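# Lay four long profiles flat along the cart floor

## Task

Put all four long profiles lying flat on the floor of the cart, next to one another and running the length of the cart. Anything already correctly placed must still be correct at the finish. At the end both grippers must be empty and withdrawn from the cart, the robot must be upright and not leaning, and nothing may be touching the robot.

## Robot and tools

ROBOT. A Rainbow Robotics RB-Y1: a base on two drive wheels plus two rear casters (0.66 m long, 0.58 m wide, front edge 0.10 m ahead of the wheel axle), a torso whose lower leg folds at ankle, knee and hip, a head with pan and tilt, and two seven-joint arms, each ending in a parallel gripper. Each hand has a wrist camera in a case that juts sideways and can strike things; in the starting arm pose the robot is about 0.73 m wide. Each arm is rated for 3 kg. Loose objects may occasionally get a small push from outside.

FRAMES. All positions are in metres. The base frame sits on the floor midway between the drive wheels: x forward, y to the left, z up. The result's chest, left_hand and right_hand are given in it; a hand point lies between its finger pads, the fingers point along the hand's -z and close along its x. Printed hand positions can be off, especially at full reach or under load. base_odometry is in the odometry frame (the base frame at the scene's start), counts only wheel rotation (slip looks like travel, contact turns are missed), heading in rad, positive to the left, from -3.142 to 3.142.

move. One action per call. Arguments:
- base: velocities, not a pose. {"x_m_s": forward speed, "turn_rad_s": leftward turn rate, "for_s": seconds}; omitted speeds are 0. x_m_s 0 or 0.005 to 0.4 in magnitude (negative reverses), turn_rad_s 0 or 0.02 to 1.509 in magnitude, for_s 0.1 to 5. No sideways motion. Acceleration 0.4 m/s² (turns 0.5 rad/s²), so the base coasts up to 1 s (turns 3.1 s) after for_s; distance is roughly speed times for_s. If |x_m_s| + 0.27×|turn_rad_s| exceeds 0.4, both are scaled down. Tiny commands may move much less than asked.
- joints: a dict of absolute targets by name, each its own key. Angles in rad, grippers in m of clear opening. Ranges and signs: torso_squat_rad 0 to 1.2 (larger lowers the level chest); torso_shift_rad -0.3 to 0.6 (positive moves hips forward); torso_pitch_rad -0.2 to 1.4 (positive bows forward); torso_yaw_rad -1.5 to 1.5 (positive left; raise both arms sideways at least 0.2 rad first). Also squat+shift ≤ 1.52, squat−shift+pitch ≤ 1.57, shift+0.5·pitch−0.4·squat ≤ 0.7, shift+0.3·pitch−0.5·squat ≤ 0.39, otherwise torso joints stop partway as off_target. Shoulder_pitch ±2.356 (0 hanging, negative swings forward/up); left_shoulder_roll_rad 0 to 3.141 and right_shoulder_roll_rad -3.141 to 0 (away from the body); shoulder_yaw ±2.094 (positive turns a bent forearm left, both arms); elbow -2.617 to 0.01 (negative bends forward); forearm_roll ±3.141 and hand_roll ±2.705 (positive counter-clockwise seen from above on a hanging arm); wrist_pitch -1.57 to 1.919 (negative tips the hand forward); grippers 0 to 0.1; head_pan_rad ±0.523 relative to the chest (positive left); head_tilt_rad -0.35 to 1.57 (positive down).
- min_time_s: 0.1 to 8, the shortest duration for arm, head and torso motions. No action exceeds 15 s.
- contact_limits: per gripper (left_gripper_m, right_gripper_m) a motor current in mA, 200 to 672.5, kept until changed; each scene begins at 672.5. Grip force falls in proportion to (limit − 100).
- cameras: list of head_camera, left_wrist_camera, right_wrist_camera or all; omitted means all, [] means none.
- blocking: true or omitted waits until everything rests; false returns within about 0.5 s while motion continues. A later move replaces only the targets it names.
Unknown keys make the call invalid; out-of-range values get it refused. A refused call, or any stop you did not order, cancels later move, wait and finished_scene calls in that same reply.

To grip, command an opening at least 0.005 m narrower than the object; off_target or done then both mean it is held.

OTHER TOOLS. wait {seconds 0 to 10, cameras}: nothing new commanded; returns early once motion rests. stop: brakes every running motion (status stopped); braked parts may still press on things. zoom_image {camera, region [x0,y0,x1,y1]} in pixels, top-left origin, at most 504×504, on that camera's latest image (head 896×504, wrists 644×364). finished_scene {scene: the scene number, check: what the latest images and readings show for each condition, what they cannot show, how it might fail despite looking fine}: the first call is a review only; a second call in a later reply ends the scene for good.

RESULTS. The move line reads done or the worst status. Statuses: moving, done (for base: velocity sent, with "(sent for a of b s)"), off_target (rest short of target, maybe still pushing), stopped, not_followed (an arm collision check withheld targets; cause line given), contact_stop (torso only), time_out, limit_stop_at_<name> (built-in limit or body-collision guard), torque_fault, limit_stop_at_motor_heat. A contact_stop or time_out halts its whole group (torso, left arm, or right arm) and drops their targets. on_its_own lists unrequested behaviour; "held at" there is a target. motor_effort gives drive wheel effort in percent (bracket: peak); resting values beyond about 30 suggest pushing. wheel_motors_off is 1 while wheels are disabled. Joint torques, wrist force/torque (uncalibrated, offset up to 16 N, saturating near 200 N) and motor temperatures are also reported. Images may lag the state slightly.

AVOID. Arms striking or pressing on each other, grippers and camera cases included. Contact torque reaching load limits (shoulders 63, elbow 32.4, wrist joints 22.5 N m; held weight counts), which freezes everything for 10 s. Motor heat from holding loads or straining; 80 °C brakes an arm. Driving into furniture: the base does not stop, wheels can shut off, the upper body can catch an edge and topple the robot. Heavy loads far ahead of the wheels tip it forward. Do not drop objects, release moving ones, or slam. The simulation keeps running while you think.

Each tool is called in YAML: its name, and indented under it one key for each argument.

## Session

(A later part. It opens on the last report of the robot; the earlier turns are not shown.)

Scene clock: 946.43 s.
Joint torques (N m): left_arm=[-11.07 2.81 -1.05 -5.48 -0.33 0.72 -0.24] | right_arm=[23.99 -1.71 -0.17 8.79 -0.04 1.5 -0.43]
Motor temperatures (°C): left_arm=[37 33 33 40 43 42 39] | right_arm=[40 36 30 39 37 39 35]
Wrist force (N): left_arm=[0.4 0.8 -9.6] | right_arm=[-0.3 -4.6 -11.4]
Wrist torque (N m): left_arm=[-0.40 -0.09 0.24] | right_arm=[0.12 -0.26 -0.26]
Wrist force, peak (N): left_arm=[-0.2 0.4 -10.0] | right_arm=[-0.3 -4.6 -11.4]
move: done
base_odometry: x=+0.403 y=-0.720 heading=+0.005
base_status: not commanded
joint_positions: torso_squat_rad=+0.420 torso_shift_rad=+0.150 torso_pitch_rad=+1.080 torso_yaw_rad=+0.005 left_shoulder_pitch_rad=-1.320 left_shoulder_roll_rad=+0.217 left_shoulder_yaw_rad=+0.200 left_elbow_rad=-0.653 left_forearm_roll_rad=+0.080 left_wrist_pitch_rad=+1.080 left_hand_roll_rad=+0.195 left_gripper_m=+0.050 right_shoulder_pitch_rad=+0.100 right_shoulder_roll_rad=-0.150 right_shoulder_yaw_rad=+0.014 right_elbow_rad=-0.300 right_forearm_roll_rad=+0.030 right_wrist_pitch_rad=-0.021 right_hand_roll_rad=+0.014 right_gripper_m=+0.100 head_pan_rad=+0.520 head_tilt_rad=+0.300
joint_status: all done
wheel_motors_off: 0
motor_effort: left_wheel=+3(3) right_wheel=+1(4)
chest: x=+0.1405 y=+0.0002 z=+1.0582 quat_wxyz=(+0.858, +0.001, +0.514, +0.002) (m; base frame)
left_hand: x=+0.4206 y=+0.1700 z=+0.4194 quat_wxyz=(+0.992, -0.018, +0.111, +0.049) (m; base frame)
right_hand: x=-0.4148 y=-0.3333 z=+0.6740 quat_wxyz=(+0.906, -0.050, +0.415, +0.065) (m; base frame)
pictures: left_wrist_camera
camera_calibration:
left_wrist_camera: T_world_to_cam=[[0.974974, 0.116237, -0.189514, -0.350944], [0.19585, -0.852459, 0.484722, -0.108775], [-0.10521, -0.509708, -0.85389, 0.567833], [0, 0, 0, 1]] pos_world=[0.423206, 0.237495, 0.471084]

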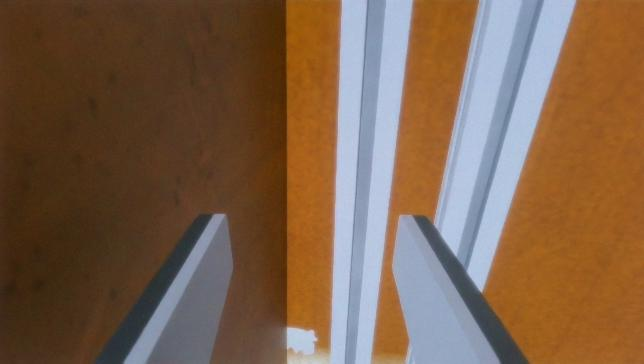

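move:
  joints: {"torso_squat_rad":0.3,"torso_pitch_rad":0.98,"left_shoulder_pitch_rad":-1.4,"left_wrist_pitch_rad":1.24}
  cameras: ["left_wrist_camera"]
  min_time_s: 2

move:
  joints: {"torso_squat_rad":0.2,"torso_shift_rad":0.14,"torso_pitch_rad":0.75,"left_shoulder_pitch_rad":-1.4,"left_wrist_pitch_rad":1.4}
  cameras: ["left_wrist_camera"]
  min_time_s: 2

Scene clock: 954.87 s.
Joint torques (N m): left_arm=[-15.33 2.72 -0.8 -6.04 -0.03 0.5 -0.28] | right_arm=[22.26 -3.31 0.19 8.09 -0.04 1.52 -0.34]
Motor temperatures (°C): left_arm=[38 33 33 40 43 41 39] | right_arm=[39 36 30 39 37 39 35]
Wrist force (N): left_arm=[0.5 0.5 -9.7] | right_arm=[-0.5 -4.7 -11.6]
Wrist torque (N m): left_arm=[-0.36 -0.08 0.22] | right_arm=[0.12 -0.23 -0.27]
Wrist force, peak (N): left_arm=[0.5 0.6 -10.0] | right_arm=[-0.3 -4.6 -12.0]
move: done
base_odometry: x=+0.403 y=-0.720 heading=+0.005
base_status: not commanded
joint_positions: torso_squat_rad=+0.300 torso_shift_rad=+0.150 torso_pitch_rad=+0.980 torso_yaw_rad=+0.005 left_shoulder_pitch_rad=-1.400 left_shoulder_roll_rad=+0.217 left_shoulder_yaw_rad=+0.200 left_elbow_rad=-0.653 left_forearm_roll_rad=+0.080 left_wrist_pitch_rad=+1.240 left_hand_roll_rad=+0.195 left_gripper_m=+0.050 right_shoulder_pitch_rad=+0.100 right_shoulder_roll_rad=-0.150 right_shoulder_yaw_rad=+0.014 right_elbow_rad=-0.300 right_forearm_roll_rad=+0.030 right_wrist_pitch_rad=-0.021 right_hand_roll_rad=+0.014 right_gripper_m=+0.100 head_pan_rad=+0.520 head_tilt_rad=+0.300
joint_status: all done
wheel_motors_off: 0
motor_effort: left_wheel=+2(3) right_wheel=-1(3)
chest: x=+0.1290 y=+0.0002 z=+1.1140 quat_wxyz=(+0.882, +0.001, +0.471, +0.002) (m; base frame)
left_hand: x=+0.4825 y=+0.1555 z=+0.5346 quat_wxyz=(+0.994, -0.020, +0.104, +0.036) (m; base frame)
right_hand: x=-0.3852 y=-0.3333 z=+0.6763 quat_wxyz=(+0.926, -0.054, +0.370, +0.063) (m; base frame)
pictures: left_wrist_camera
camera_calibration:
left_wrist_camera: T_world_to_cam=[[0.980604, 0.0899626, -0.174136, -0.394632], [0.165986, -0.853646, 0.493698, -0.179351], [-0.104236, -0.513026, -0.85202, 0.664371], [0, 0, 0, 1]] pos_world=[0.485999, 0.22324, 0.585883]

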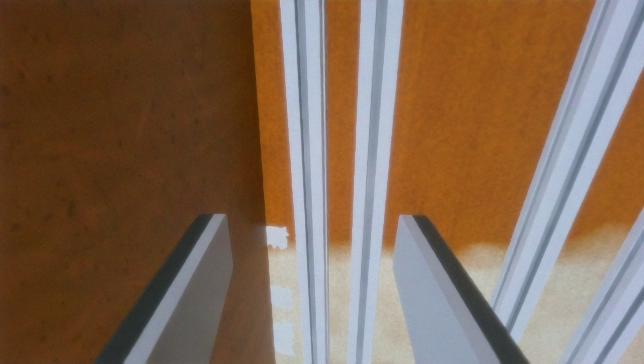

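Scene clock: 957.17 s.
Joint torques (N m): left_arm=[-18.59 4.1 -0.17 -7.33 -0.23 0.6 -0.25] | right_arm=[17.37 -3.78 -0.06 6.33 0.15 0.93 -0.19]
Motor temperatures (°C): left_arm=[38 33 33 40 43 41 39] | right_arm=[39 36 30 39 37 39 35]
Wrist force (N): left_arm=[0.5 1.0 -10.1] | right_arm=[-1.6 -3.9 -12.5]
Wrist torque (N m): left_arm=[-0.45 -0.07 0.22] | right_arm=[0.03 -0.28 -0.27]
Wrist force, peak (N): left_arm=[0.8 0.6 -10.4] | right_arm=[-1.8 -4.2 -12.7]
move: done
base_odometry: x=+0.403 y=-0.720 heading=+0.005
base_status: not commanded
joint_positions: torso_squat_rad=+0.200 torso_shift_rad=+0.140 torso_pitch_rad=+0.750 torso_yaw_rad=+0.005 left_shoulder_pitch_rad=-1.400 left_shoulder_roll_rad=+0.217 left_shoulder_yaw_rad=+0.200 left_elbow_rad=-0.653 left_forearm_roll_rad=+0.080 left_wrist_pitch_rad=+1.400 left_hand_roll_rad=+0.195 left_gripper_m=+0.050 right_shoulder_pitch_rad=+0.100 right_shoulder_roll_rad=-0.150 right_shoulder_yaw_rad=+0.014 right_elbow_rad=-0.300 right_forearm_roll_rad=+0.030 right_wrist_pitch_rad=-0.021 right_hand_roll_rad=+0.014 right_gripper_m=+0.100 head_pan_rad=+0.520 head_tilt_rad=+0.300
joint_status: all done
wheel_motors_off: 0
motor_effort: left_wheel=+2(3) right_wheel=+1(4)
chest: x=+0.0787 y=+0.0002 z=+1.1862 quat_wxyz=(+0.930, +0.001, +0.366, +0.002) (m; base frame)
left_hand: x=+0.5186 y=+0.1603 z=+0.7046 quat_wxyz=(+0.997, -0.011, +0.068, +0.032) (m; base frame)
right_hand: x=-0.3221 y=-0.3334 z=+0.6428 quat_wxyz=(+0.962, -0.060, +0.261, +0.056) (m; base frame)
pictures: left_wrist_camera
camera_calibration:
left_wrist_camera: T_world_to_cam=[[0.991315, 0.0833768, -0.101699, -0.456443], [0.122709, -0.864571, 0.487298, -0.236484], [-0.0472964, -0.495546, -0.867293, 0.793832], [0, 0, 0, 1]] pos_world=[0.519043, 0.22698, 0.757304]

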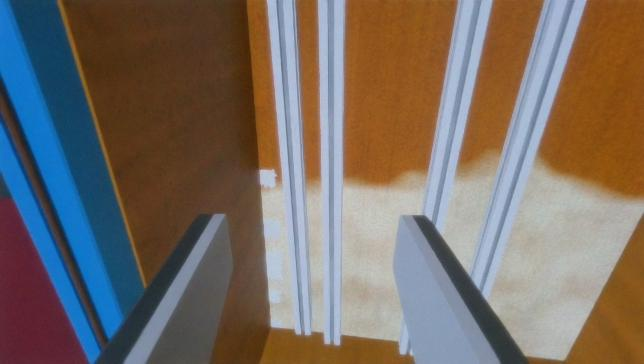

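move:
  joints: {"torso_squat_rad":0.15,"torso_shift_rad":0.1,"torso_pitch_rad":0.3,"left_wrist_pitch_rad":1.6}
  cameras: ["left_wrist_camera"]
  min_time_s: 2

move:
  base: {"x_m_s":-0.3,"for_s":2.2}
  joints: {"head_tilt_rad":0.4,"head_pan_rad":0.0,"torso_shift_rad":0.0}
  cameras: ["head_camera"]

zoom_image:
  camera: "head_camera"
  region: [196, 0, 700, 504]

Scene clock: 963.53 s.
Joint torques (N m): left_arm=[-23.98 7.35 -0.18 -8.33 -0.15 -0.12 -0.18] | right_arm=[7.24 -5.16 -0.1 1.7 0.17 -0.01 -0.28]
Motor temperatures (°C): left_arm=[38 33 33 41 43 40 39] | right_arm=[39 36 30 39 37 39 35]
Wrist force (N): left_arm=[-1.0 0.1 -10.2] | right_arm=[-4.1 -3.8 -12.9]
Wrist torque (N m): left_arm=[-0.33 -0.15 0.28] | right_arm=[0.06 -0.42 -0.35]
Wrist force, peak (N): left_arm=[0.7 0.7 -10.6] | right_arm=[-4.1 -4.0 -13.1]
move: done
base_odometry: x=+0.403 y=-0.720 heading=+0.005
base_status: not commanded
joint_positions: torso_squat_rad=+0.150 torso_shift_rad=+0.100 torso_pitch_rad=+0.300 torso_yaw_rad=+0.005 left_shoulder_pitch_rad=-1.400 left_shoulder_roll_rad=+0.217 left_shoulder_yaw_rad=+0.200 left_elbow_rad=-0.653 left_forearm_roll_rad=+0.080 left_wrist_pitch_rad=+1.600 left_hand_roll_rad=+0.195 left_gripper_m=+0.050 right_shoulder_pitch_rad=+0.100 right_shoulder_roll_rad=-0.150 right_shoulder_yaw_rad=+0.014 right_elbow_rad=-0.300 right_forearm_roll_rad=+0.030 right_wrist_pitch_rad=-0.021 right_hand_roll_rad=+0.014 right_gripper_m=+0.100 head_pan_rad=+0.520 head_tilt_rad=+0.300
joint_status: all done
wheel_motors_off: 0
motor_effort: left_wheel=+2(3) right_wheel=-2(4)
chest: x=-0.0675 y=+0.0002 z=+1.2648 quat_wxyz=(+0.989, +0.000, +0.149, +0.002) (m; base frame)
left_hand: x=+0.4936 y=+0.1665 z=+1.0126 quat_wxyz=(+0.998, -0.002, -0.059, +0.030) (m; base frame)
right_hand: x=-0.1918 y=-0.3334 z=+0.6011 quat_wxyz=(+0.996, -0.071, +0.040, +0.041) (m; base frame)
pictures: left_wrist_camera
camera_calibration:
left_wrist_camera: T_world_to_cam=[[0.985328, 0.079838, 0.150845, -0.65303], [-0.00219051, -0.877851, 0.47893, -0.305819], [0.170656, -0.472233, -0.864796, 0.94893], [0, 0, 0, 1]] pos_world=[0.480838, 0.231789, 1.0656]

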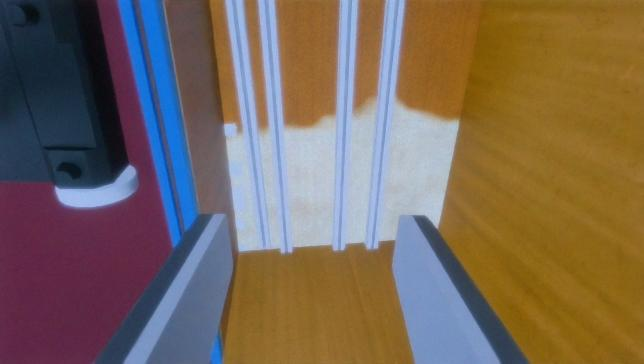

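Scene clock: 967.03 s.
Joint torques (N m): left_arm=[-23.88 6.68 -1 -8.33 -0.14 -0.06 -0.32] | right_arm=[6.43 -5.16 -0.27 1.69 0.09 0.17 -0.23]
Motor temperatures (°C): left_arm=[38 33 33 41 43 40 39] | right_arm=[39 36 30 38 37 39 35]
Wrist force (N): left_arm=[-0.7 0.7 -10.1] | right_arm=[-4.5 -4.0 -12.7]
Wrist torque (N m): left_arm=[-0.36 -0.16 0.26] | right_arm=[0.09 -0.44 -0.32]
Wrist force, peak (N): left_arm=[-0.7 1.1 -10.3] | right_arm=[-4.6 -4.1 -13.2]
move: done
base_odometry: x=-0.257 y=-0.723 heading=+0.003
base_status: done (sent for 2.2 of 2.2 s)
joint_positions: torso_squat_rad=+0.150 torso_shift_rad=+0.000 torso_pitch_rad=+0.300 torso_yaw_rad=+0.005 left_shoulder_pitch_rad=-1.400 left_shoulder_roll_rad=+0.217 left_shoulder_yaw_rad=+0.200 left_elbow_rad=-0.653 left_forearm_roll_rad=+0.080 left_wrist_pitch_rad=+1.600 left_hand_roll_rad=+0.195 left_gripper_m=+0.050 right_shoulder_pitch_rad=+0.100 right_shoulder_roll_rad=-0.150 right_shoulder_yaw_rad=+0.014 right_elbow_rad=-0.300 right_forearm_roll_rad=+0.030 right_wrist_pitch_rad=-0.021 right_hand_roll_rad=+0.014 right_gripper_m=+0.100 head_pan_rad=+0.000 head_tilt_rad=+0.400
joint_status: all done
wheel_motors_off: 0
motor_effort: left_wheel=-21(41) right_wheel=+24(42)
chest: x=-0.1366 y=+0.0003 z=+1.2682 quat_wxyz=(+0.989, +0.000, +0.149, +0.002) (m; base frame)
left_hand: x=+0.4245 y=+0.1665 z=+1.0161 quat_wxyz=(+0.998, -0.002, -0.059, +0.030) (m; base frame)
right_hand: x=-0.2610 y=-0.3333 z=+0.6046 quat_wxyz=(+0.996, -0.072, +0.040, +0.041) (m; base frame)
pictures: head_camera
camera_calibration:
head_camera: T_world_to_cam=[[-0.0546428, -0.998489, 0.0059008, -0.00560986], [-0.605758, 0.0284513, -0.79514, 1.17783], [0.793771, -0.0470232, -0.606397, 0.867046], [0, 0, 0, 1]] pos_world=[0.0249366, 0.00165905, 1.46235]

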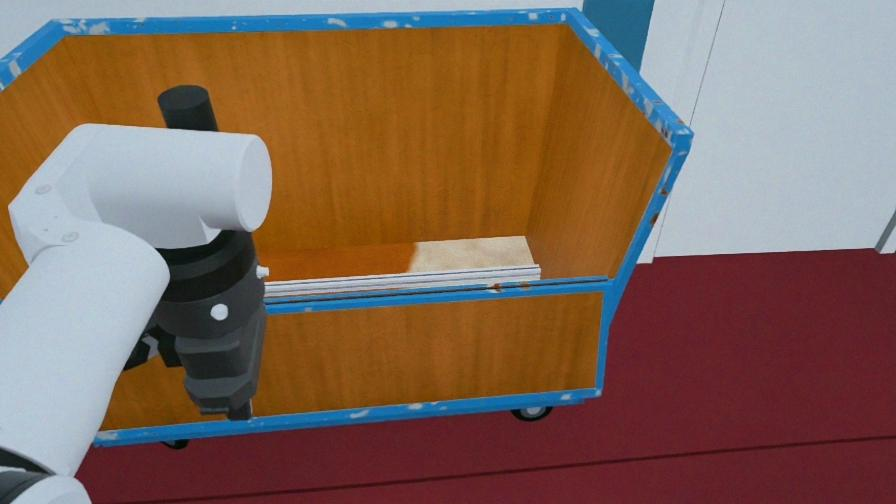

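Scaled by 1.000.

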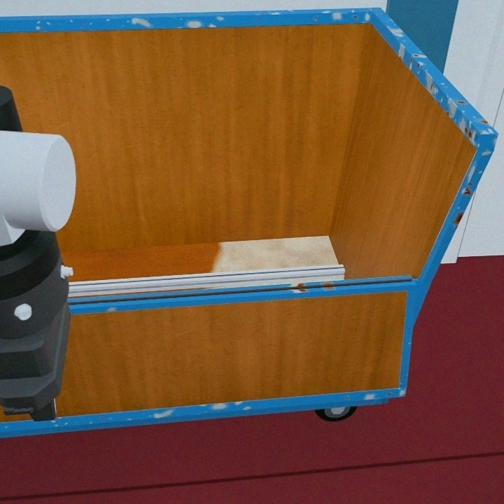

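move:
  joints: {"head_tilt_rad":0.45,"head_pan_rad":0.35,"left_shoulder_roll_rad":0.02,"left_shoulder_pitch_rad":-0.6,"left_elbow_rad":-1.2,"torso_squat_rad":0.0,"torso_pitch_rad":0.1}
  cameras: ["head_camera"]

zoom_image:
  camera: "head_camera"
  region: [100, 150, 500, 400]

Scene clock: 972.57 s.
Joint torques (N m): left_arm=[-18.29 2.14 -0.67 -8.75 0.22 -0.09 -0.16] | right_arm=[1.32 -5.33 -0.36 -0.52 0.02 -0.24 -0.31]
Motor temperatures (°C): left_arm=[39 33 33 41 43 40 39] | right_arm=[38 36 30 38 37 39 35]
Wrist force (N): left_arm=[-1.0 1.2 -9.7] | right_arm=[-5.6 -3.8 -13.2]
Wrist torque (N m): left_arm=[-0.38 -0.22 0.22] | right_arm=[0.03 -0.55 -0.32]
Wrist force, peak (N): left_arm=[-1.5 1.7 -11.0] | right_arm=[-5.5 -4.0 -13.5]
move: done
base_odometry: x=-0.257 y=-0.723 heading=+0.003
base_status: not commanded
joint_positions: torso_squat_rad=+0.000 torso_shift_rad=+0.000 torso_pitch_rad=+0.100 torso_yaw_rad=+0.005 left_shoulder_pitch_rad=-0.600 left_shoulder_roll_rad=+0.020 left_shoulder_yaw_rad=+0.200 left_elbow_rad=-1.200 left_forearm_roll_rad=+0.080 left_wrist_pitch_rad=+1.600 left_hand_roll_rad=+0.195 left_gripper_m=+0.050 right_shoulder_pitch_rad=+0.100 right_shoulder_roll_rad=-0.150 right_shoulder_yaw_rad=+0.014 right_elbow_rad=-0.300 right_forearm_roll_rad=+0.030 right_wrist_pitch_rad=-0.021 right_hand_roll_rad=+0.014 right_gripper_m=+0.100 head_pan_rad=+0.350 head_tilt_rad=+0.450
joint_status: all done
wheel_motors_off: 0
motor_effort: left_wheel=-21(23) right_wheel=+23(26)
chest: x=-0.1971 y=+0.0003 z=+1.2884 quat_wxyz=(+0.999, +0.000, +0.050, +0.002) (m; base frame)
left_hand: x=+0.2332 y=+0.1825 z=+0.8995 quat_wxyz=(+0.994, -0.061, -0.026, +0.092) (m; base frame)
right_hand: x=-0.1872 y=-0.3333 z=+0.6133 quat_wxyz=(+0.995, -0.075, -0.060, +0.034) (m; base frame)
pictures: head_camera
camera_calibration:
head_camera: T_world_to_cam=[[0.288991, -0.956633, -0.0365773, 0.105274], [-0.466509, -0.107359, -0.877977, 1.28843], [0.835974, 0.270791, -0.477304, 0.77976], [0, 0, 0, 1]] pos_world=[-0.0812192, 0.0278807, 1.50724]

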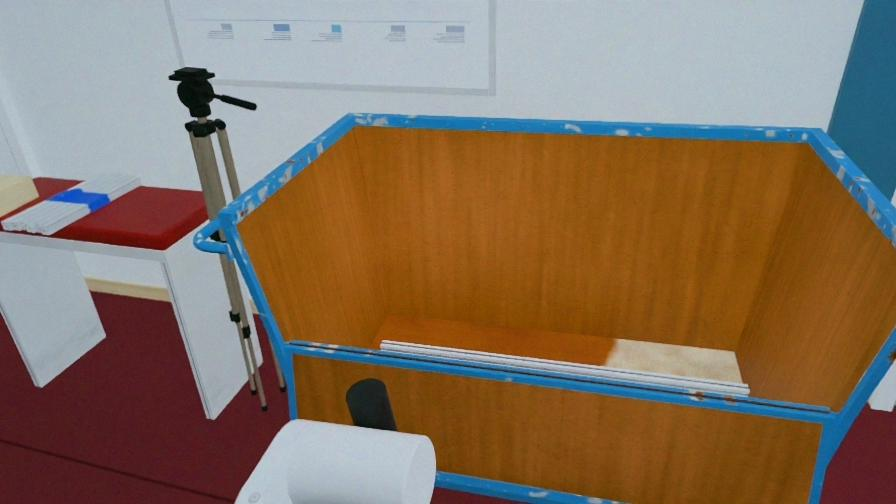

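Scaled by 1.260 from the camera's 896x504 image, which has a finer 1280x720 frame.

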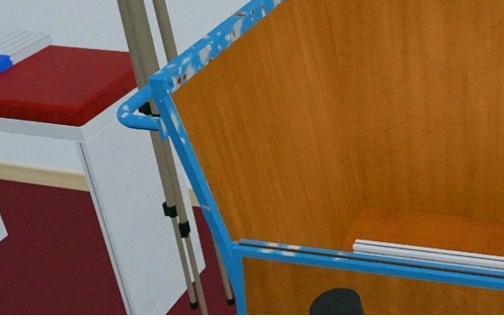

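move:
  base: {"x_m_s":0.3,"for_s":2.0}
  joints: {"head_tilt_rad":0.85,"head_pan_rad":0.4,"torso_pitch_rad":0.3}
  cameras: ["head_camera"]

zoom_image:
  camera: "head_camera"
  region: [150, 100, 550, 400]

Scene clock: 981.63 s.
Joint torques (N m): left_arm=[-13.48 1.38 -0.3 -7.83 0.06 0.25 -0.21] | right_arm=[7.06 -4.89 0.43 2.05 0.05 -0.06 -0.09]
Motor temperatures (°C): left_arm=[39 33 33 41 43 40 39] | right_arm=[37 36 30 38 37 39 35]
Wrist force (N): left_arm=[0.5 1.3 -9.8] | right_arm=[-4.3 -3.8 -13.2]
Wrist torque (N m): left_arm=[-0.39 -0.13 0.21] | right_arm=[0.03 -0.46 -0.31]
Wrist force, peak (N): left_arm=[-0.1 1.4 -10.5] | right_arm=[-5.8 -3.6 -13.6]
move: done
base_odometry: x=+0.343 y=-0.721 heading=+0.003
base_status: done (sent for 2 of 2 s)
joint_positions: torso_squat_rad=+0.000 torso_shift_rad=+0.000 torso_pitch_rad=+0.300 torso_yaw_rad=+0.005 left_shoulder_pitch_rad=-0.600 left_shoulder_roll_rad=+0.020 left_shoulder_yaw_rad=+0.200 left_elbow_rad=-1.200 left_forearm_roll_rad=+0.080 left_wrist_pitch_rad=+1.600 left_hand_roll_rad=+0.195 left_gripper_m=+0.050 right_shoulder_pitch_rad=+0.100 right_shoulder_roll_rad=-0.150 right_shoulder_yaw_rad=+0.014 right_elbow_rad=-0.300 right_forearm_roll_rad=+0.030 right_wrist_pitch_rad=-0.021 right_hand_roll_rad=+0.014 right_gripper_m=+0.100 head_pan_rad=+0.400 head_tilt_rad=+0.850
joint_status: all done
wheel_motors_off: 0
motor_effort: left_wheel=-19(54) right_wheel=+17(55)
chest: x=-0.1365 y=+0.0003 z=+1.2761 quat_wxyz=(+0.989, +0.000, +0.149, +0.002) (m; base frame)
left_hand: x=+0.2082 y=+0.1825 z=+0.8095 quat_wxyz=(+0.991, -0.051, +0.073, +0.098) (m; base frame)
right_hand: x=-0.2609 y=-0.3333 z=+0.6125 quat_wxyz=(+0.996, -0.072, +0.040, +0.041) (m; base frame)
pictures: head_camera
camera_calibration:
head_camera: T_world_to_cam=[[0.329494, -0.940314, -0.0851137, 0.148962], [-0.84741, -0.254775, -0.465817, 0.689615], [0.416329, 0.22561, -0.880778, 1.2511], [0, 0, 0, 1]] pos_world=[0.0144348, 0.0335072, 1.43586]

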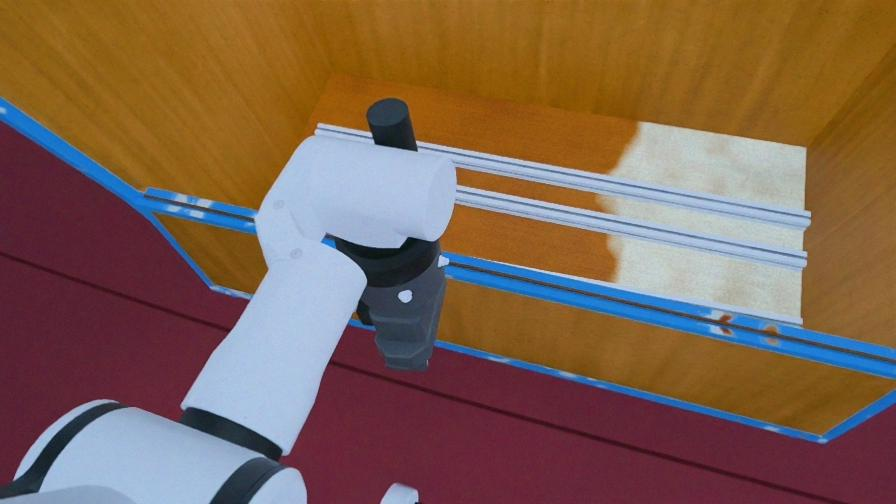

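Scaled by 1.260 from the camera's 896x504 image, which has a finer 1280x720 frame.

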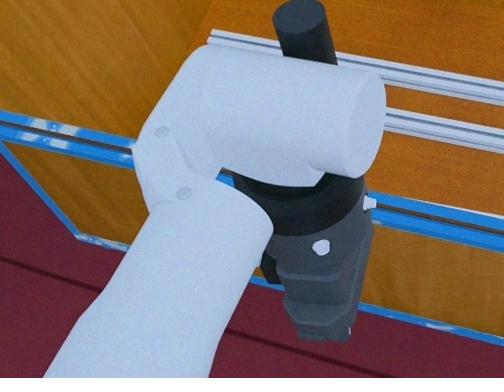

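move:
  joints: {"left_shoulder_pitch_rad":0.5,"left_shoulder_roll_rad":0.15}
  cameras: []

move:
  joints: {"torso_pitch_rad":0.8,"left_elbow_rad":-0.8,"head_tilt_rad":0.6,"head_pan_rad":0.45,"left_wrist_pitch_rad":0.5}
  cameras: ["head_camera"]

zoom_image:
  camera: "head_camera"
  region: [150, 50, 550, 350]

Scene clock: 988.97 s.
Joint torques (N m): left_arm=[10.59 4.97 2.42 -1.57 -0.52 1.58 -0.09] | right_arm=[7.41 -4.38 -0.65 1.73 0.37 0.01 -0.22]
Motor temperatures (°C): left_arm=[39 33 33 41 43 39 39] | right_arm=[37 36 30 38 37 39 35]
Wrist force (N): left_arm=[4.7 -2.1 -6.5] | right_arm=[-4.2 -3.9 -13.2]
Wrist torque (N m): left_arm=[-0.22 0.13 0.19] | right_arm=[0.03 -0.44 -0.31]
Wrist force, peak (N): left_arm=[1.7 1.0 -10.5] | right_arm=[-4.3 -3.6 -13.7]
move: done
base_odometry: x=+0.343 y=-0.721 heading=+0.003
base_status: not commanded
joint_positions: torso_squat_rad=+0.000 torso_shift_rad=+0.000 torso_pitch_rad=+0.300 torso_yaw_rad=+0.005 left_shoulder_pitch_rad=+0.500 left_shoulder_roll_rad=+0.150 left_shoulder_yaw_rad=+0.200 left_elbow_rad=-1.200 left_forearm_roll_rad=+0.080 left_wrist_pitch_rad=+1.600 left_hand_roll_rad=+0.195 left_gripper_m=+0.050 right_shoulder_pitch_rad=+0.100 right_shoulder_roll_rad=-0.150 right_shoulder_yaw_rad=+0.014 right_elbow_rad=-0.300 right_forearm_roll_rad=+0.030 right_wrist_pitch_rad=-0.021 right_hand_roll_rad=+0.014 right_gripper_m=+0.100 head_pan_rad=+0.400 head_tilt_rad=+0.850
joint_status: all done
wheel_motors_off: 0
motor_effort: left_wheel=-19(21) right_wheel=+17(21)
chest: x=-0.1366 y=+0.0003 z=+1.2761 quat_wxyz=(+0.989, +0.000, +0.149, +0.002) (m; base frame)
left_hand: x=-0.4272 y=+0.3282 z=+0.8138 quat_wxyz=(+0.798, +0.105, +0.529, +0.269) (m; base frame)
right_hand: x=-0.2609 y=-0.3333 z=+0.6125 quat_wxyz=(+0.996, -0.072, +0.040, +0.041) (m; base frame)
pictures: none
No camera images: "cameras" was empty.

Scene clock: 991.40 s.
Joint torques (N m): left_arm=[23.42 5.42 2.22 5.01 -0.52 1.5 -0.32] | right_arm=[18.9 -3.5 -0.59 6.73 -0.04 1.28 -0.36]
Motor temperatures (°C): left_arm=[39 33 33 41 43 39 39] | right_arm=[37 36 30 38 37 39 35]
Wrist force (N): left_arm=[3.6 -2.5 -7.0] | right_arm=[-1.2 -4.2 -12.5]
Wrist torque (N m): left_arm=[-0.19 0.05 0.15] | right_arm=[0.06 -0.29 -0.28]
Wrist force, peak (N): left_arm=[3.2 -2.2 -8.4] | right_arm=[-4.3 -3.7 -13.6]
move: done
base_odometry: x=+0.343 y=-0.721 heading=+0.003
base_status: not commanded
joint_positions: torso_squat_rad=+0.000 torso_shift_rad=+0.000 torso_pitch_rad=+0.800 torso_yaw_rad=+0.005 left_shoulder_pitch_rad=+0.500 left_shoulder_roll_rad=+0.150 left_shoulder_yaw_rad=+0.200 left_elbow_rad=-0.800 left_forearm_roll_rad=+0.080 left_wrist_pitch_rad=+0.500 left_hand_roll_rad=+0.195 left_gripper_m=+0.050 right_shoulder_pitch_rad=+0.100 right_shoulder_roll_rad=-0.150 right_shoulder_yaw_rad=+0.014 right_elbow_rad=-0.300 right_forearm_roll_rad=+0.030 right_wrist_pitch_rad=-0.021 right_hand_roll_rad=+0.014 right_gripper_m=+0.100 head_pan_rad=+0.450 head_tilt_rad=+0.600
joint_status: all done
wheel_motors_off: 0
motor_effort: left_wheel=-19(21) right_wheel=+18(23)
chest: x=-0.0060 y=+0.0003 z=+1.1961 quat_wxyz=(+0.921, +0.001, +0.389, +0.002) (m; base frame)
left_hand: x=-0.5390 y=+0.3796 z=+0.8272 quat_wxyz=(+0.850, +0.210, +0.433, +0.214) (m; base frame)
right_hand: x=-0.4334 y=-0.3333 z=+0.6733 quat_wxyz=(+0.955, -0.059, +0.285, +0.057) (m; base frame)
pictures: head_camera
camera_calibration:
head_camera: T_world_to_cam=[[0.268936, -0.92307, -0.274983, 0.327835], [-0.94774, -0.202737, -0.246345, 0.526817], [0.171644, 0.326863, -0.929354, 1.14127], [0, 0, 0, 1]] pos_world=[0.215226, 0.0363804, 1.28057]

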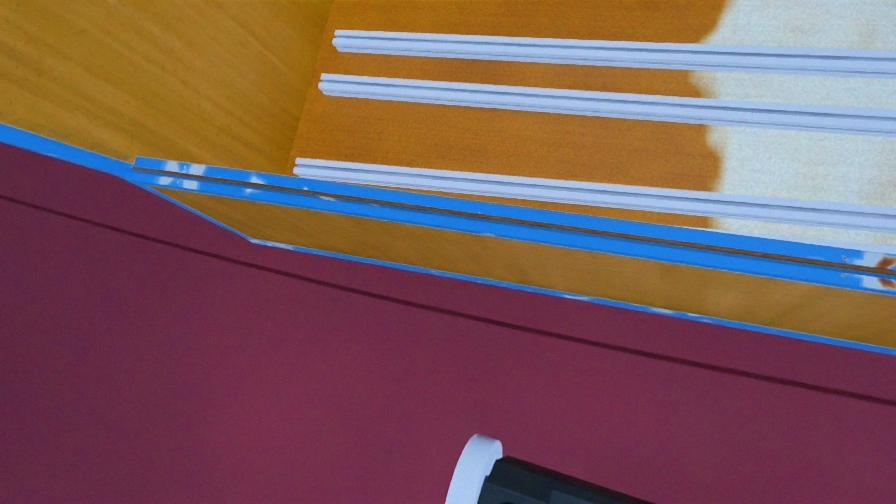

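Scaled by 1.260 from the camera's 896x504 image, which has a finer 1280x720 frame.

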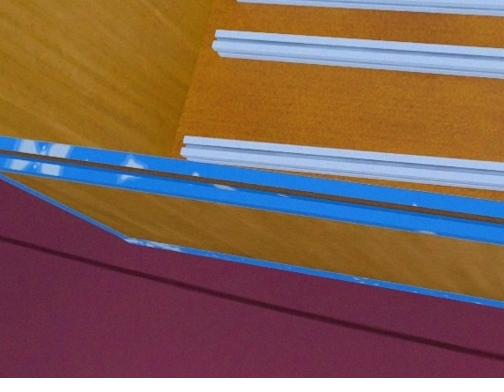

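move:
  joints: {"torso_pitch_rad":1.2,"torso_shift_rad":0.03,"head_tilt_rad":0.3,"head_pan_rad":0.5}
  cameras: ["head_camera"]

zoom_image:
  camera: "head_camera"
  region: [150, 50, 550, 350]

Scene clock: 996.90 s.
Joint torques (N m): left_arm=[26.95 3.36 2.42 7.5 -0.2 2.04 0.02] | right_arm=[25.13 -1.75 -0.37 9.77 -0.12 1.68 -0.23]
Motor temperatures (°C): left_arm=[39 33 33 41 43 39 39] | right_arm=[37 36 30 38 37 39 35]
Wrist force (N): left_arm=[4.1 -2.8 -5.2] | right_arm=[0.4 -4.8 -10.6]
Wrist torque (N m): left_arm=[-0.13 0.05 0.14] | right_arm=[0.10 -0.21 -0.26]
Wrist force, peak (N): left_arm=[3.6 -2.6 -7.7] | right_arm=[-1.0 -4.1 -12.7]
move: done
base_odometry: x=+0.343 y=-0.721 heading=+0.003
base_status: not commanded
joint_positions: torso_squat_rad=+0.000 torso_shift_rad=+0.030 torso_pitch_rad=+1.197 torso_yaw_rad=+0.005 left_shoulder_pitch_rad=+0.500 left_shoulder_roll_rad=+0.150 left_shoulder_yaw_rad=+0.200 left_elbow_rad=-0.800 left_forearm_roll_rad=+0.080 left_wrist_pitch_rad=+0.500 left_hand_roll_rad=+0.195 left_gripper_m=+0.050 right_shoulder_pitch_rad=+0.100 right_shoulder_roll_rad=-0.150 right_shoulder_yaw_rad=+0.014 right_elbow_rad=-0.300 right_forearm_roll_rad=+0.030 right_wrist_pitch_rad=-0.021 right_hand_roll_rad=+0.014 right_gripper_m=+0.100 head_pan_rad=+0.500 head_tilt_rad=+0.300
joint_status: all done
wheel_motors_off: 0
motor_effort: left_wheel=-19(20) right_wheel=+19(22)
chest: x=+0.0808 y=+0.0003 z=+1.0933 quat_wxyz=(+0.826, +0.001, +0.563, +0.002) (m; base frame)
left_hand: x=-0.5532 y=+0.3796 z=+0.9590 quat_wxyz=(+0.748, +0.248, +0.592, +0.169) (m; base frame)
right_hand: x=-0.5153 y=-0.3333 z=+0.7762 quat_wxyz=(+0.880, -0.047, +0.467, +0.068) (m; base frame)
pictures: head_camera
camera_calibration:
head_camera: T_world_to_cam=[[0.142802, -0.901533, -0.408467, 0.434793], [-0.986014, -0.093753, -0.137791, 0.485984], [0.0859279, 0.422431, -0.902313, 0.951326], [0, 0, 0, 1]] pos_world=[0.335353, 0.0356732, 1.10296]

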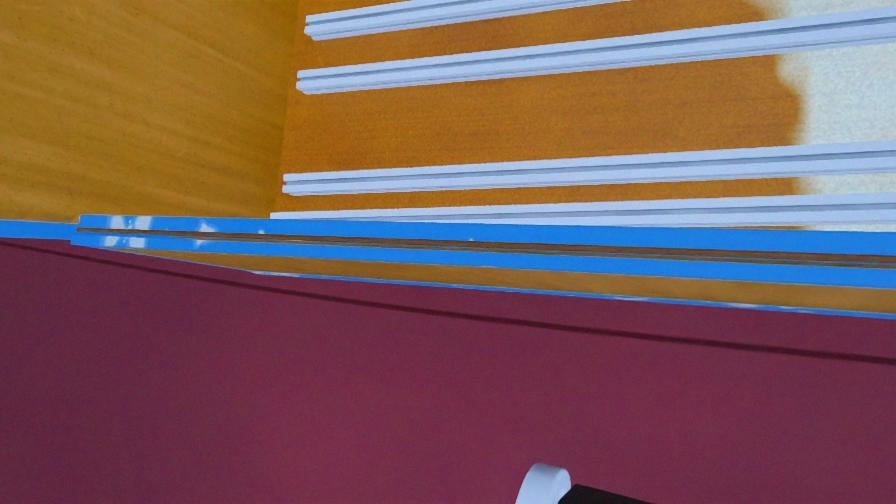

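Scaled by 1.260 from the camera's 896x504 image, which has a finer 1280x720 frame.

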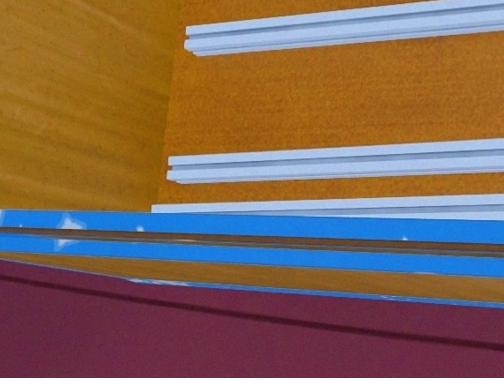

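move:
  base: {"x_m_s":0.1,"for_s":0.7}
  joints: {"torso_shift_rad":0.08}
  cameras: ["head_camera"]

zoom_image:
  camera: "head_camera"
  region: [200, 150, 450, 330]

move:
  joints: {"head_pan_rad":-0.5}
  cameras: ["head_camera"]

Scene clock: 1008.67 s.
Joint torques (N m): left_arm=[27.03 3.19 2.01 7.47 -0.24 1.71 -0.18] | right_arm=[24.79 -1.77 -0.39 9.47 0 1.68 -0.21]
Motor temperatures (°C): left_arm=[40 33 33 41 43 39 39] | right_arm=[38 36 30 38 37 39 35]
Wrist force (N): left_arm=[4.3 -3.1 -5.1] | right_arm=[0.5 -4.6 -10.6]
Wrist torque (N m): left_arm=[-0.11 0.09 0.18] | right_arm=[0.08 -0.19 -0.26]
Wrist force, peak (N): left_arm=[4.5 -3.0 -5.6] | right_arm=[0.6 -4.7 -11.1]
move: off_target
base_odometry: x=+0.413 y=-0.721 heading=+0.002
base_status: done (sent for 0.7 of 0.7 s)
joint_positions: torso_squat_rad=+0.000 torso_shift_rad=+0.030 torso_pitch_rad=+1.197 torso_yaw_rad=+0.005 left_shoulder_pitch_rad=+0.500 left_shoulder_roll_rad=+0.150 left_shoulder_yaw_rad=+0.200 left_elbow_rad=-0.800 left_forearm_roll_rad=+0.080 left_wrist_pitch_rad=+0.500 left_hand_roll_rad=+0.195 left_gripper_m=+0.050 right_shoulder_pitch_rad=+0.100 right_shoulder_roll_rad=-0.150 right_shoulder_yaw_rad=+0.014 right_elbow_rad=-0.300 right_forearm_roll_rad=+0.030 right_wrist_pitch_rad=-0.021 right_hand_roll_rad=+0.014 right_gripper_m=+0.100 head_pan_rad=+0.500 head_tilt_rad=+0.300
joint_status: torso_shift_rad off_target (ended at +0.030, target +0.080)
wheel_motors_off: 0
on_its_own: torso_shift_rad is held at +0.030, not at your +0.080
motor_effort: left_wheel=-16(32) right_wheel=+16(48)
chest: x=+0.0809 y=+0.0003 z=+1.0933 quat_wxyz=(+0.826, +0.001, +0.563, +0.002) (m; base frame)
left_hand: x=-0.5532 y=+0.3796 z=+0.9590 quat_wxyz=(+0.748, +0.248, +0.592, +0.169) (m; base frame)
right_hand: x=-0.5153 y=-0.3333 z=+0.7763 quat_wxyz=(+0.880, -0.047, +0.467, +0.068) (m; base frame)
pictures: head_camera
camera_calibration:
head_camera: T_world_to_cam=[[0.142765, -0.901533, -0.40848, 0.434795], [-0.986025, -0.0937427, -0.137724, 0.48594], [0.0858705, 0.422433, -0.902317, 0.951312], [0, 0, 0, 1]] pos_world=[0.335386, 0.0356693, 1.10292]

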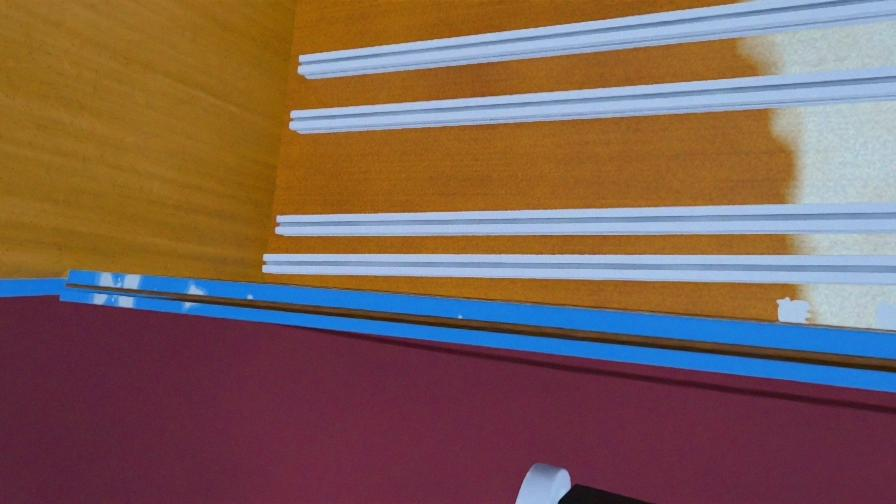

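Scaled by 2.016 from the camera's 896x504 image, which has a finer 1280x720 frame.

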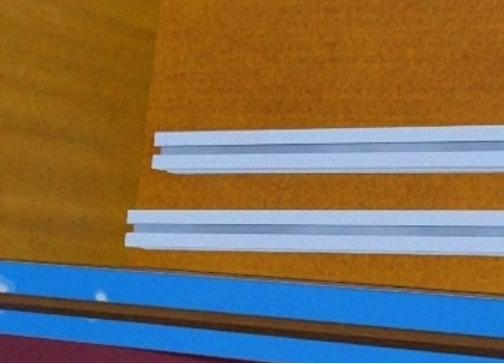

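Scene clock: 1010.00 s.
Joint torques (N m): left_arm=[26.93 3.71 1.68 7.74 -0.6 1.89 -0.05] | right_arm=[25.13 -2.25 0.26 9.61 -0.01 1.73 -0.27]
Motor temperatures (°C): left_arm=[40 33 33 41 43 39 39] | right_arm=[38 36 30 38 37 39 35]
Wrist force (N): left_arm=[3.9 -3.0 -5.1] | right_arm=[0.7 -4.7 -10.5]
Wrist torque (N m): left_arm=[-0.11 0.04 0.15] | right_arm=[0.11 -0.17 -0.26]
Wrist force, peak (N): left_arm=[4.3 -3.0 -5.4] | right_arm=[0.4 -4.9 -11.0]
move: done
base_odometry: x=+0.413 y=-0.721 heading=+0.002
base_status: not commanded
joint_positions: torso_squat_rad=+0.000 torso_shift_rad=+0.030 torso_pitch_rad=+1.197 torso_yaw_rad=+0.005 left_shoulder_pitch_rad=+0.500 left_shoulder_roll_rad=+0.150 left_shoulder_yaw_rad=+0.200 left_elbow_rad=-0.800 left_forearm_roll_rad=+0.080 left_wrist_pitch_rad=+0.500 left_hand_roll_rad=+0.195 left_gripper_m=+0.050 right_shoulder_pitch_rad=+0.100 right_shoulder_roll_rad=-0.150 right_shoulder_yaw_rad=+0.014 right_elbow_rad=-0.300 right_forearm_roll_rad=+0.030 right_wrist_pitch_rad=-0.021 right_hand_roll_rad=+0.014 right_gripper_m=+0.100 head_pan_rad=-0.500 head_tilt_rad=+0.300
joint_status: all done
wheel_motors_off: 0
on_its_own: torso_shift_rad is held at +0.030, not at your +0.080
motor_effort: left_wheel=-16(17) right_wheel=+15(18)
chest: x=+0.0809 y=+0.0003 z=+1.0933 quat_wxyz=(+0.826, +0.001, +0.563, +0.002) (m; base frame)
left_hand: x=-0.5532 y=+0.3796 z=+0.9590 quat_wxyz=(+0.748, +0.248, +0.592, +0.169) (m; base frame)
right_hand: x=-0.5153 y=-0.3333 z=+0.7763 quat_wxyz=(+0.880, -0.047, +0.467, +0.068) (m; base frame)
pictures: head_camera
camera_calibration:
head_camera: T_world_to_cam=[[-0.207084, -0.851041, 0.48254, -0.489999], [-0.975807, 0.144327, -0.164227, 0.513366], [0.070121, -0.504875, -0.86034, 0.908056], [0, 0, 0, 1]] pos_world=[0.335801, -0.0326474, 1.10199]

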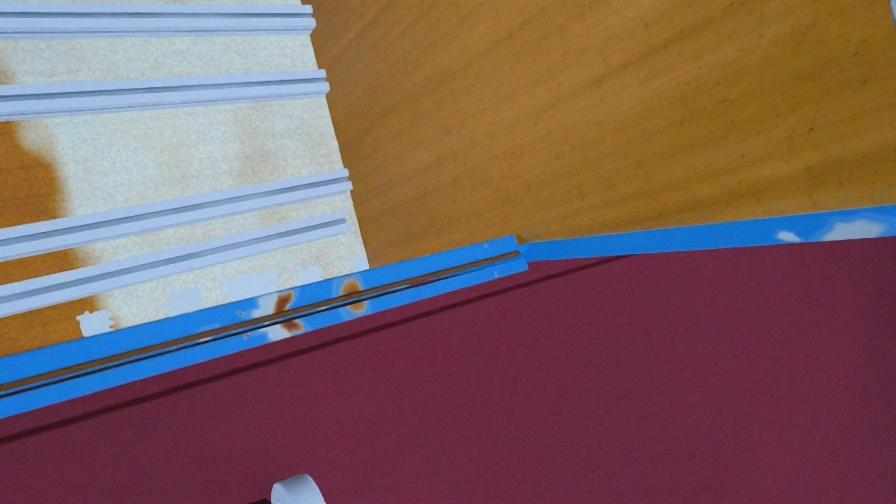

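move:
  base: {"x_m_s":-0.3,"for_s":2.2}
  joints: {"torso_pitch_rad":0.6,"head_pan_rad":0.2}
  cameras: ["head_camera"]

finished_scene:
  scene: 2
  check: "Close head-camera views after release show all four profiles lying on the floor lengthwise, parallel and not crossing, both ends of D and C within the floor edges (allowing for parallax). Risk: an end resting slightly on a side wall; the end views show the same profile edges as the others. Hands are empty and above/behind the cart, robot reversed, nothing touched."

Scene clock: 1019.93 s.
Joint torques (N m): left_arm=[19.36 5.49 2.07 3.15 -0.28 1.44 -0.28] | right_arm=[13.56 -4.64 -0.12 4.66 0.12 0.73 -0.3]
Motor temperatures (°C): left_arm=[41 33 33 41 43 39 39] | right_arm=[38 36 30 38 37 39 35]
Wrist force (N): left_arm=[2.6 -2.4 -8.0] | right_arm=[-2.6 -4.2 -13.3]
Wrist torque (N m): left_arm=[-0.19 -0.04 0.19] | right_arm=[0.07 -0.37 -0.31]
Wrist force, peak (N): left_arm=[2.6 -2.4 -8.6] | right_arm=[-2.6 -4.2 -13.4]
move: done
base_odometry: x=-0.247 y=-0.722 heading=+0.001
base_status: done (sent for 2.2 of 2.2 s)
joint_positions: torso_squat_rad=+0.000 torso_shift_rad=+0.030 torso_pitch_rad=+0.600 torso_yaw_rad=+0.005 left_shoulder_pitch_rad=+0.500 left_shoulder_roll_rad=+0.150 left_shoulder_yaw_rad=+0.200 left_elbow_rad=-0.800 left_forearm_roll_rad=+0.080 left_wrist_pitch_rad=+0.500 left_hand_roll_rad=+0.195 left_gripper_m=+0.050 right_shoulder_pitch_rad=+0.100 right_shoulder_roll_rad=-0.150 right_shoulder_yaw_rad=+0.014 right_elbow_rad=-0.300 right_forearm_roll_rad=+0.030 right_wrist_pitch_rad=-0.021 right_hand_roll_rad=+0.014 right_gripper_m=+0.100 head_pan_rad=+0.200 head_tilt_rad=+0.300
joint_status: all done
wheel_motors_off: 0
on_its_own: torso_shift_rad is held at +0.030, not at your +0.080
motor_effort: left_wheel=-21(43) right_wheel=+25(42)
chest: x=-0.0325 y=+0.0003 z=+1.2356 quat_wxyz=(+0.955, +0.000, +0.296, +0.002) (m; base frame)
left_hand: x=-0.4815 y=+0.3796 z=+0.7682 quat_wxyz=(+0.889, +0.187, +0.345, +0.234) (m; base frame)
right_hand: x=-0.3475 y=-0.3333 z=+0.6384 quat_wxyz=(+0.979, -0.065, +0.188, +0.051) (m; base frame)
pictures: head_camera
camera_calibration:
head_camera: T_world_to_cam=[[0.111931, -0.98904, -0.0962861, 0.128702], [-0.752401, -0.0210556, -0.658369, 1.04501], [0.649126, 0.146137, -0.746511, 0.91346], [0, 0, 0, 1]] pos_world=[0.178909, 0.0158042, 1.3823]

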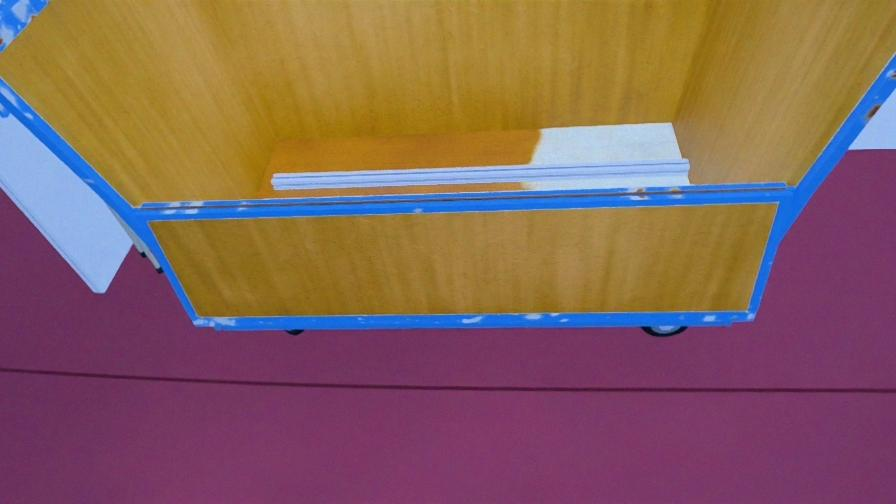

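This call ended nothing. Check each condition that your pictures could not show: look closer or test it, and mend what is not met. Then call finished_scene again.

finished_scene:
  scene: 2
  check: "Four profiles flat, side by side and lengthwise on the floor in the close views; hands empty, robot clear of the cart and upright, nothing touched. An end leaning by a few millimetres on a side wall cannot be fully excluded, but end views show seating like the other profiles."

The scene is finished: the task was done.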